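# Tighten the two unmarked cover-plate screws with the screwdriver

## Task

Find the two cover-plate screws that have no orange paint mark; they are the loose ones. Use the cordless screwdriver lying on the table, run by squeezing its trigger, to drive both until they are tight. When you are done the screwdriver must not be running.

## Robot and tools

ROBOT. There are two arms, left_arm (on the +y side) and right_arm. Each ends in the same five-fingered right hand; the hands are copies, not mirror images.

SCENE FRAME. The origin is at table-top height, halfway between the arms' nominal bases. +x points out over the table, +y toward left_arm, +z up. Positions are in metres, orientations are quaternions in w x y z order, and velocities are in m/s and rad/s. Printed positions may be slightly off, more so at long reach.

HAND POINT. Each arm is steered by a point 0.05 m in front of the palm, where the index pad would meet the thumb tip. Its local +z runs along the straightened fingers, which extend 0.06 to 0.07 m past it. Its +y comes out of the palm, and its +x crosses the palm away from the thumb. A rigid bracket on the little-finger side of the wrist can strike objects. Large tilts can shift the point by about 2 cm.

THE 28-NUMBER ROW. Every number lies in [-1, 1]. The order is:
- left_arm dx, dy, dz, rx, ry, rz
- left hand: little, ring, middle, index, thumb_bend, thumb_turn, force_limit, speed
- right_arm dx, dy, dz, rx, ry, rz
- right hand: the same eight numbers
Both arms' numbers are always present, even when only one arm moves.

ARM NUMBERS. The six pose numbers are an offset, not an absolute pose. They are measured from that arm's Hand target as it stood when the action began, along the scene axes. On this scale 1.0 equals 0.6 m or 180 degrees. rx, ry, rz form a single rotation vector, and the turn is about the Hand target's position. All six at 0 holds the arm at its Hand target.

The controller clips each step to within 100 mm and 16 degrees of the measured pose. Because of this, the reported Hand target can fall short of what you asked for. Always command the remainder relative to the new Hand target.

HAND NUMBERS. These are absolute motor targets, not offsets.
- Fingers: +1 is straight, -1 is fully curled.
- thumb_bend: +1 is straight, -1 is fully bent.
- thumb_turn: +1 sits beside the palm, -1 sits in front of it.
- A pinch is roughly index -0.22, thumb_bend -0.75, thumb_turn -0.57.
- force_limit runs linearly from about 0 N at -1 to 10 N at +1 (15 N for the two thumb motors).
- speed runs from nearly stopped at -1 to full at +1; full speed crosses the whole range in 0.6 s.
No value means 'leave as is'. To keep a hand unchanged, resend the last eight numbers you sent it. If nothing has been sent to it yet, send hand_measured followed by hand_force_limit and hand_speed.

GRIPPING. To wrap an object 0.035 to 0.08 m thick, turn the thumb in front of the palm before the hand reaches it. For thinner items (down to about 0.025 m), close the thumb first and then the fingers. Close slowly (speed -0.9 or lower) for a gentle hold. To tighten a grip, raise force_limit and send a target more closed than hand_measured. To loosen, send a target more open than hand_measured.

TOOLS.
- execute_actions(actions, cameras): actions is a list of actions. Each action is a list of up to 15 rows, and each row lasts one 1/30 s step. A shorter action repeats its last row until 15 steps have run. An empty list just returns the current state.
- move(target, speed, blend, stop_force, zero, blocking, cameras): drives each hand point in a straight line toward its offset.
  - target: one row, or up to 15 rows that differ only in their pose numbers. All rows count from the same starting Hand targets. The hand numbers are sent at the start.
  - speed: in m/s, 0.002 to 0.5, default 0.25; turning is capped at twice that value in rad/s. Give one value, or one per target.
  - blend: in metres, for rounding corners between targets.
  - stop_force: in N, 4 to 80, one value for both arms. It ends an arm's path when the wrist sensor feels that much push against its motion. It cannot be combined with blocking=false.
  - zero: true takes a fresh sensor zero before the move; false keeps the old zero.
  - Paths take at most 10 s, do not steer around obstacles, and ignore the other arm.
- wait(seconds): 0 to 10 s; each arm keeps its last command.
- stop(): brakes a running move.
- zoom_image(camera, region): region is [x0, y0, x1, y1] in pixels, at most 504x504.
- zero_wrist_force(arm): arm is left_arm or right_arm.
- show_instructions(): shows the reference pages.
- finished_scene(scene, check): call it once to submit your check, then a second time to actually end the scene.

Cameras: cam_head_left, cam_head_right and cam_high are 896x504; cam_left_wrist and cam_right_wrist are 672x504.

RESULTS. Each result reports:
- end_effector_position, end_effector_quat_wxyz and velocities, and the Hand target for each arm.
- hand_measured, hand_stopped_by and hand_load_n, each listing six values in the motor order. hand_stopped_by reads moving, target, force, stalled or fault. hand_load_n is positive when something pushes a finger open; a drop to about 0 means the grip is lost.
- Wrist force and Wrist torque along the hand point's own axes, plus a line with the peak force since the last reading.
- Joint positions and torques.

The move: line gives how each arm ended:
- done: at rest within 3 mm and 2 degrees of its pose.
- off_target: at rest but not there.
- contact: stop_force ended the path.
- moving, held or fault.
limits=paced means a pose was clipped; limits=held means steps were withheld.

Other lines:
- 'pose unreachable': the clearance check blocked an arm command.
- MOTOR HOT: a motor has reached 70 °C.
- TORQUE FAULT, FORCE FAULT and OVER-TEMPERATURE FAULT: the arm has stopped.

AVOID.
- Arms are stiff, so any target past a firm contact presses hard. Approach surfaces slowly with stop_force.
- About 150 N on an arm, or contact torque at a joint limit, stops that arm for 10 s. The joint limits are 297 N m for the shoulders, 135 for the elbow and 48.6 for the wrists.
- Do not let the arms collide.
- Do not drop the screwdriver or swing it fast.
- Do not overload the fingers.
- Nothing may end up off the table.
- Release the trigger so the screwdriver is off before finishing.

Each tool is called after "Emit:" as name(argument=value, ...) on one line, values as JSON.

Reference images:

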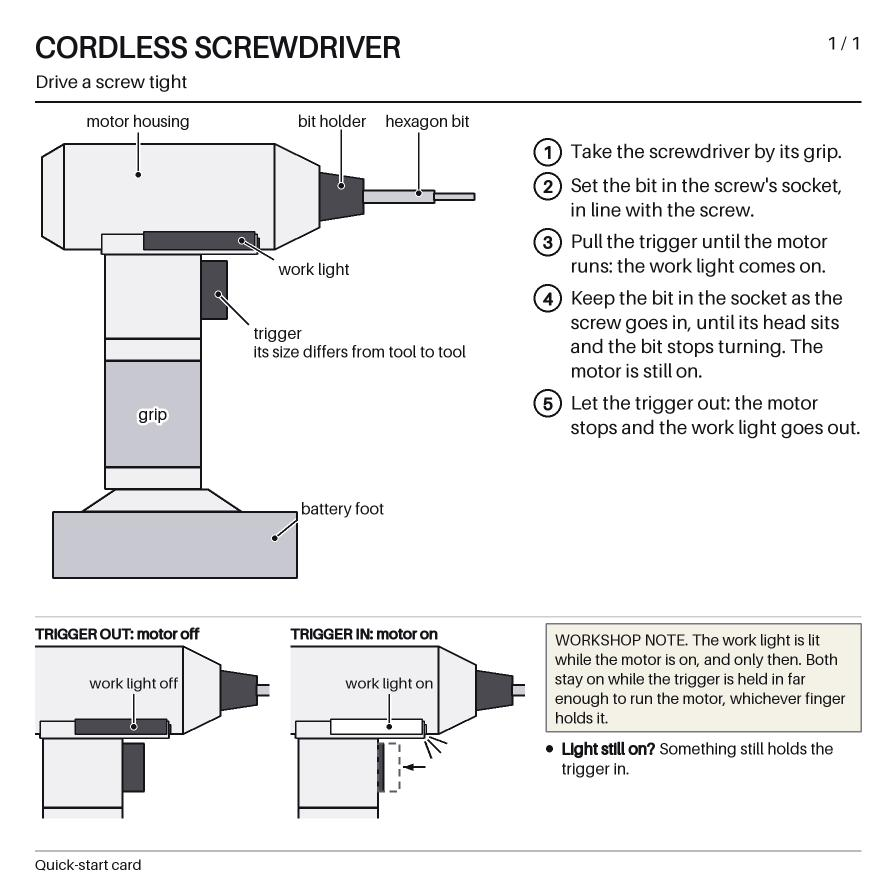

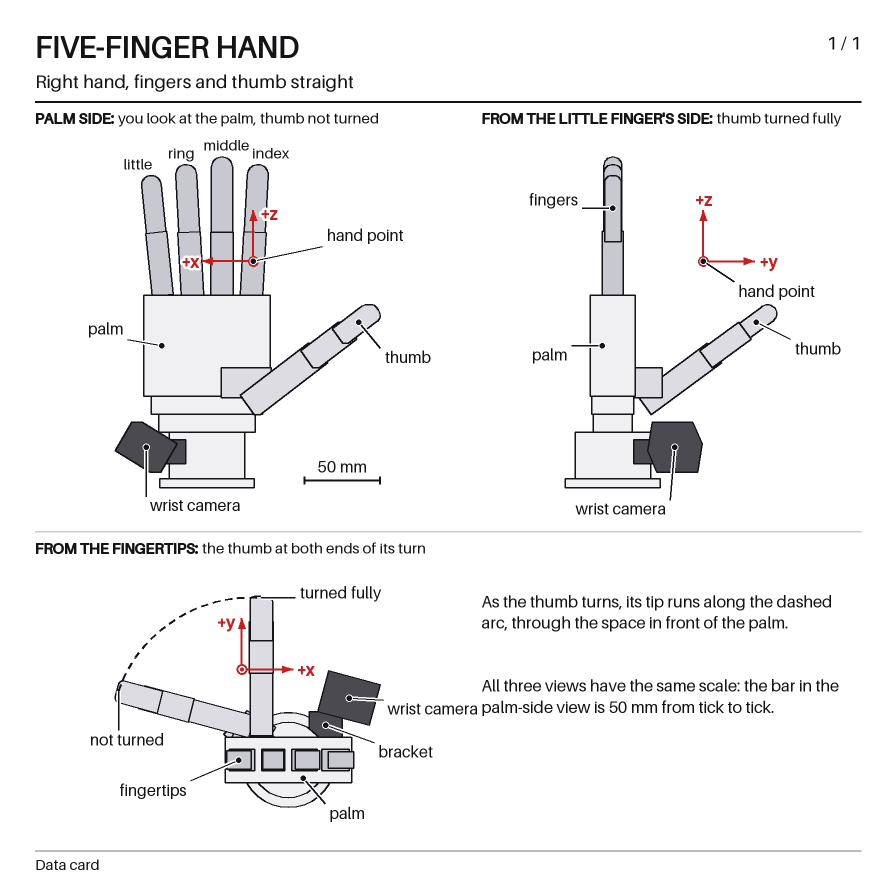

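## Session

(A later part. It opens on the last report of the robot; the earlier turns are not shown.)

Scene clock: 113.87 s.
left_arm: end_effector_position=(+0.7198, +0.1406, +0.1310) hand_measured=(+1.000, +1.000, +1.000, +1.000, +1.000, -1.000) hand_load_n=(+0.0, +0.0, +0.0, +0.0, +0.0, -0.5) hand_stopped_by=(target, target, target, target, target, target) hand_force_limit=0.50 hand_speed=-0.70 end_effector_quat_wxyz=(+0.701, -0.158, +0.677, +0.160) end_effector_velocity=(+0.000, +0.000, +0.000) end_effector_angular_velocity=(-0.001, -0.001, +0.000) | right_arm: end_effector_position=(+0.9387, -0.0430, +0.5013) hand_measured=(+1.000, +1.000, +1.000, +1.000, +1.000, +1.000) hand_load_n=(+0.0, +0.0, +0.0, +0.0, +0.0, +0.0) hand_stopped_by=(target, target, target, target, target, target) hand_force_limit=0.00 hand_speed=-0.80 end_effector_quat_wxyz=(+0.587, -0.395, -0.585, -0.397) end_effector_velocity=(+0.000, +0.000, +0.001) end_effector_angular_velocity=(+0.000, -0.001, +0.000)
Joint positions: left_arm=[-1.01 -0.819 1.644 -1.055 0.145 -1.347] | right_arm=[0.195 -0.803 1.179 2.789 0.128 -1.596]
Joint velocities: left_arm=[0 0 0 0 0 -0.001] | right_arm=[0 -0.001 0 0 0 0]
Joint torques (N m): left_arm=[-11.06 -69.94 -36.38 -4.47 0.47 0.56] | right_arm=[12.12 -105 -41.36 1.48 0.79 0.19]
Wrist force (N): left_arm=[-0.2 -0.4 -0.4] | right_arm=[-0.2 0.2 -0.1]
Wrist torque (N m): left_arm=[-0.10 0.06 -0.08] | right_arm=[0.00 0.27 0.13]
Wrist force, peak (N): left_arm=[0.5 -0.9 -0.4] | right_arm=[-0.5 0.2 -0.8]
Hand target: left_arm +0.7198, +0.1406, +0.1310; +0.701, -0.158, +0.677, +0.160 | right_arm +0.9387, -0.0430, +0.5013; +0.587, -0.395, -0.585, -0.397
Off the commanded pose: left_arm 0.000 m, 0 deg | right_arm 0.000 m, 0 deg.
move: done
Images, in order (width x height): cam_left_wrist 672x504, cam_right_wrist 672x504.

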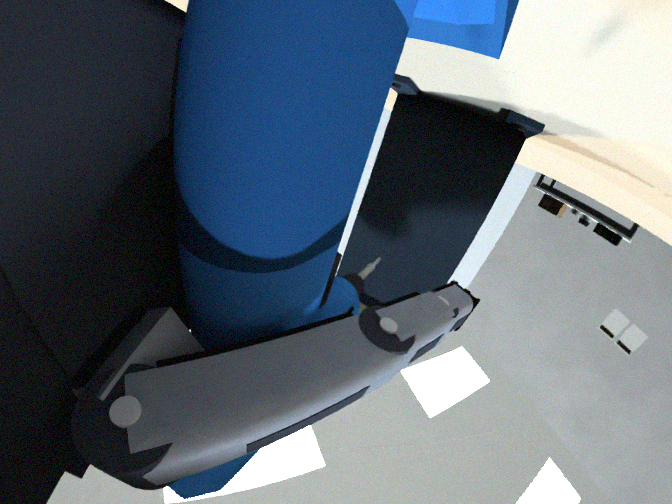

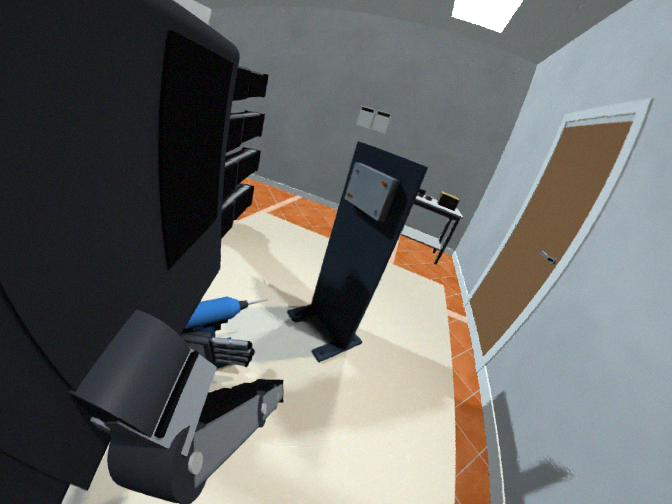

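Emit:
move(target=[[0.0044,-0.009,0,0,0,0,1,1,1,1,1,-1,0.5,-0.7,0,0,0,0,0,0,1,1,1,1,1,1,0,-0.8],[-0.2506,-0.133,0,0,0,0,1,1,1,1,1,-1,0.5,-0.7,0,0,0,0,0,0,1,1,1,1,1,1,0,-0.8]], speed=[0.03,0.06], stop_force=10)

Scene clock: 119.93 s.
left_arm: end_effector_position=(+0.5692, +0.0610, +0.1310) hand_measured=(+1.000, +1.000, +1.000, +1.000, +1.000, -1.000) hand_load_n=(+0.0, +0.0, +0.0, +0.0, +0.0, +0.0) hand_stopped_by=(target, target, target, target, target, target) hand_force_limit=0.50 hand_speed=-0.70 end_effector_quat_wxyz=(+0.701, -0.158, +0.677, +0.160) end_effector_velocity=(+0.000, +0.000, +0.000) end_effector_angular_velocity=(-0.001, +0.000, +0.000) | right_arm: end_effector_position=(+0.9387, -0.0430, +0.5013) hand_measured=(+1.000, +1.000, +1.000, +1.000, +1.000, +1.000) hand_load_n=(+0.0, +0.0, +0.0, +0.0, +0.0, +0.0) hand_stopped_by=(target, target, target, target, target, target) hand_force_limit=0.00 hand_speed=-0.80 end_effector_quat_wxyz=(+0.587, -0.395, -0.585, -0.397) end_effector_velocity=(+0.001, +0.000, -0.002) end_effector_angular_velocity=(-0.001, +0.003, +0.000)
Joint positions: left_arm=[-1.219 -0.759 1.542 -0.324 -0.076 -2.033] | right_arm=[0.195 -0.803 1.179 2.789 0.128 -1.596]
Joint velocities: left_arm=[0 0 0 0 0 -0.001] | right_arm=[0 0.002 0 0.001 0 0]
Joint torques (N m): left_arm=[9.34 -64.44 -37.92 5 -3.31 -2.83] | right_arm=[10.63 -104.81 -41 1.28 0.72 0.22]
Wrist force (N): left_arm=[-0.3 0.1 -0.4] | right_arm=[-0.5 -0.1 -0.4]
Wrist torque (N m): left_arm=[-0.07 0.05 -0.08] | right_arm=[-0.03 0.32 0.10]
Wrist force, peak (N): left_arm=[-0.3 0.1 -1.4] | right_arm=[-0.9 0.4 -0.3]
Hand target: left_arm +0.5692, +0.0610, +0.1310; +0.701, -0.158, +0.677, +0.160 | right_arm +0.9387, -0.0430, +0.5013; +0.587, -0.395, -0.585, -0.397
Off the commanded pose: left_arm 0.000 m, 0 deg | right_arm 0.000 m, 0 deg.
move: done

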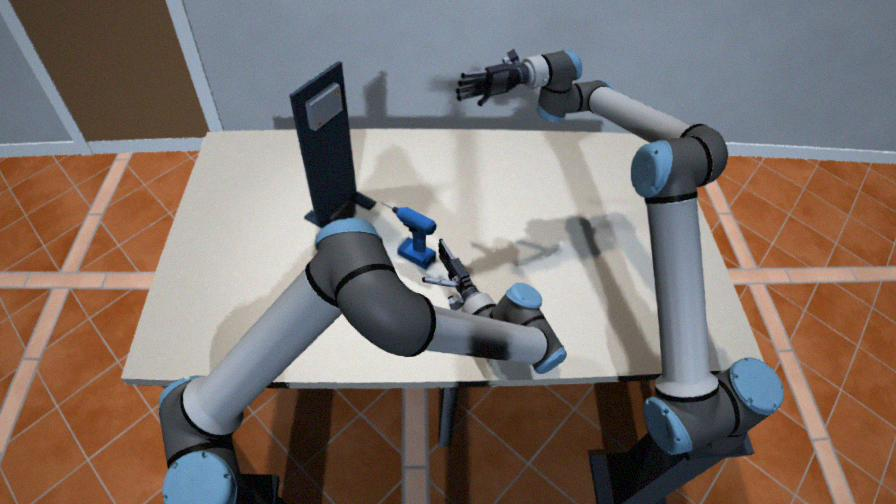

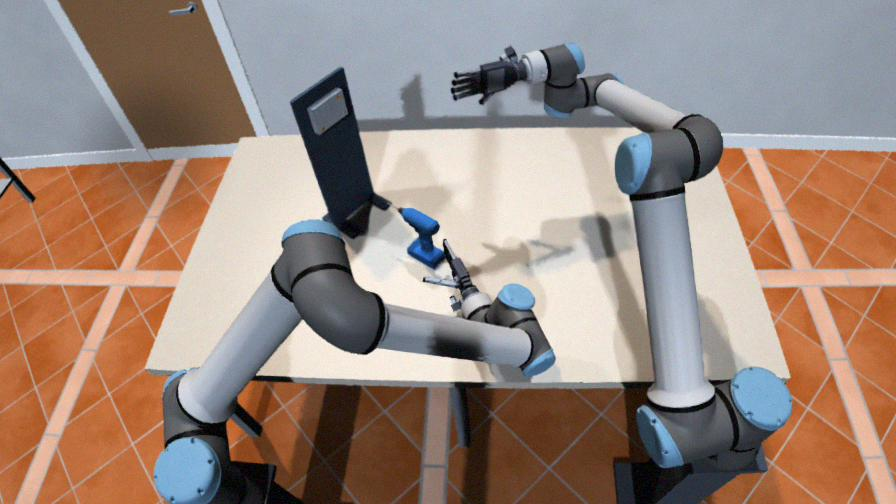

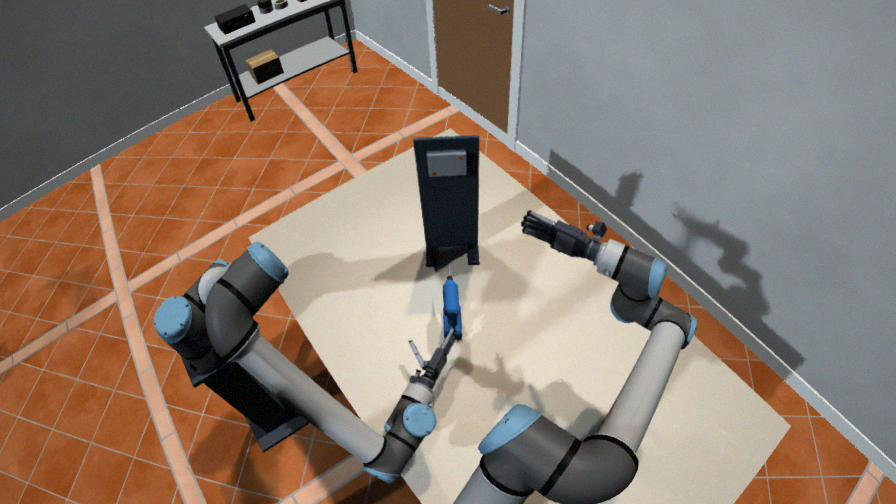

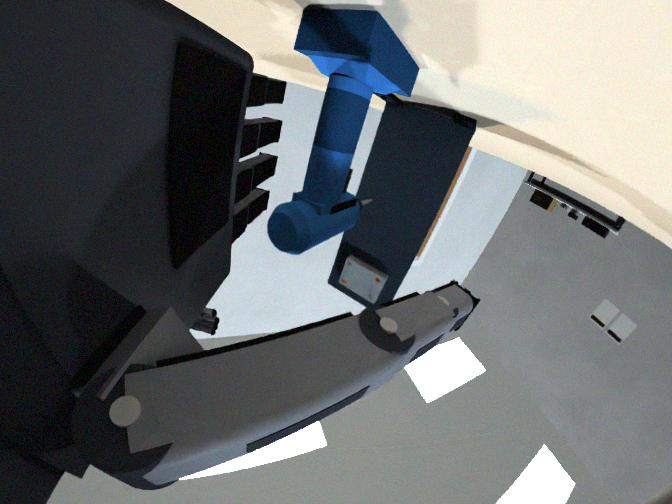

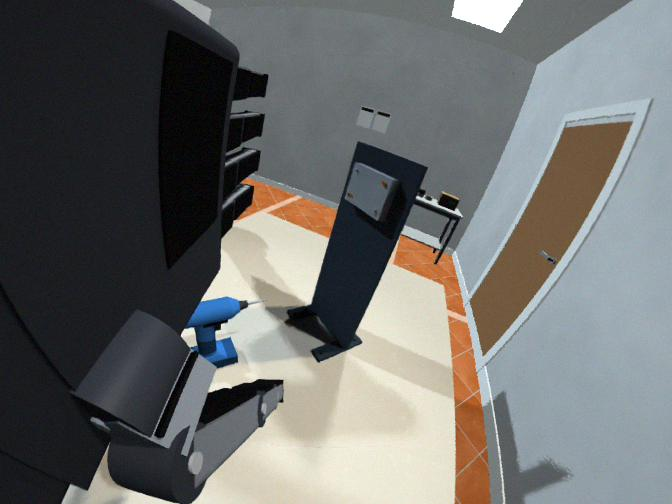

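Tool stands on its own. Zoom on tool light and plate.

Emit:
zoom_image(camera="cam_right_wrist", region=[185, 285, 275, 375])

Emit:
zoom_image(camera="cam_right_wrist", region=[340, 155, 410, 225])

Emit:
zoom_image(camera="cam_left_wrist", region=[260, 170, 390, 300])

Scaled by 5.600 from the camera's 672x504 image, which has a finer 960x720 frame.

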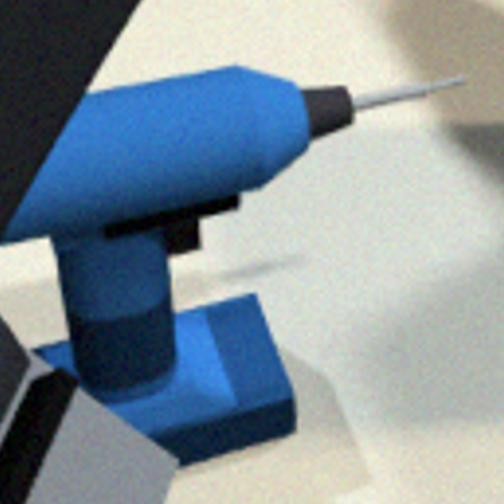

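Scaled by 7.200 from the camera's 672x504 image, which has a finer 960x720 frame.

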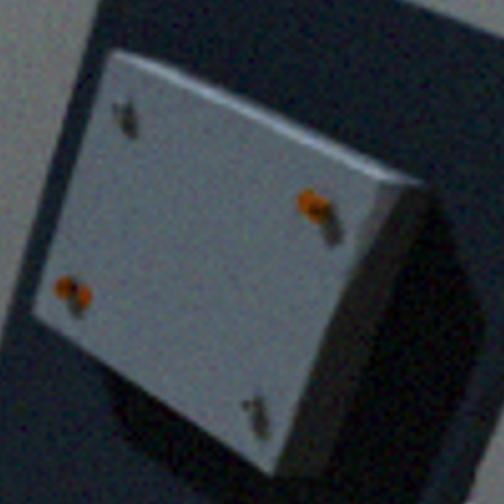

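Scaled by 3.877 from the camera's 672x504 image, which has a finer 960x720 frame.

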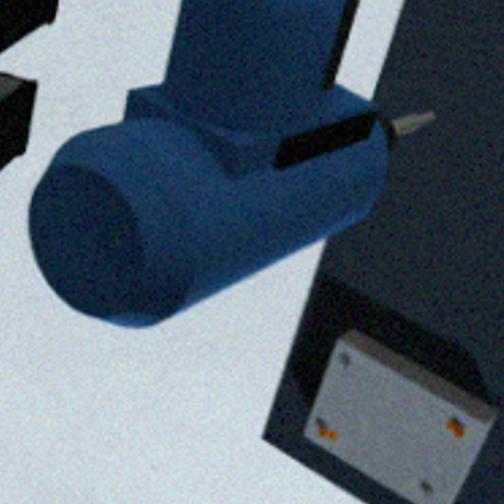

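Emit:
finished_scene(scene=2, check="TL and BR (no orange mark): both driven until the bit stalled under push with the motor still on (torque steady). The latest zoom shows short shadows on them, like the marked screws. The pictures cannot show final tightness directly; a stall caused by a jam could look the same, but shadow lengths match the seated ones. Screwdriver: work light strip dark in two views, trigger free, tool stands upright on its foot on the table, hand withdrawn. Nothing fell.")

This call ended nothing. Check each condition that your pictures could not show: look closer or test it, and mend what is not met. Then call finished_scene again.

Emit:
finished_scene(scene=2, check="Both unmarked screws stalled the running bit with steady torque, and their head-to-shadow offsets now match the two tight marked screws. The tool is off (strip dark, nothing near the trigger) and stands stably on the table. A jam before seating is the only way it could be missed; the shadow comparison speaks against it.")

The scene is finished: the task was done.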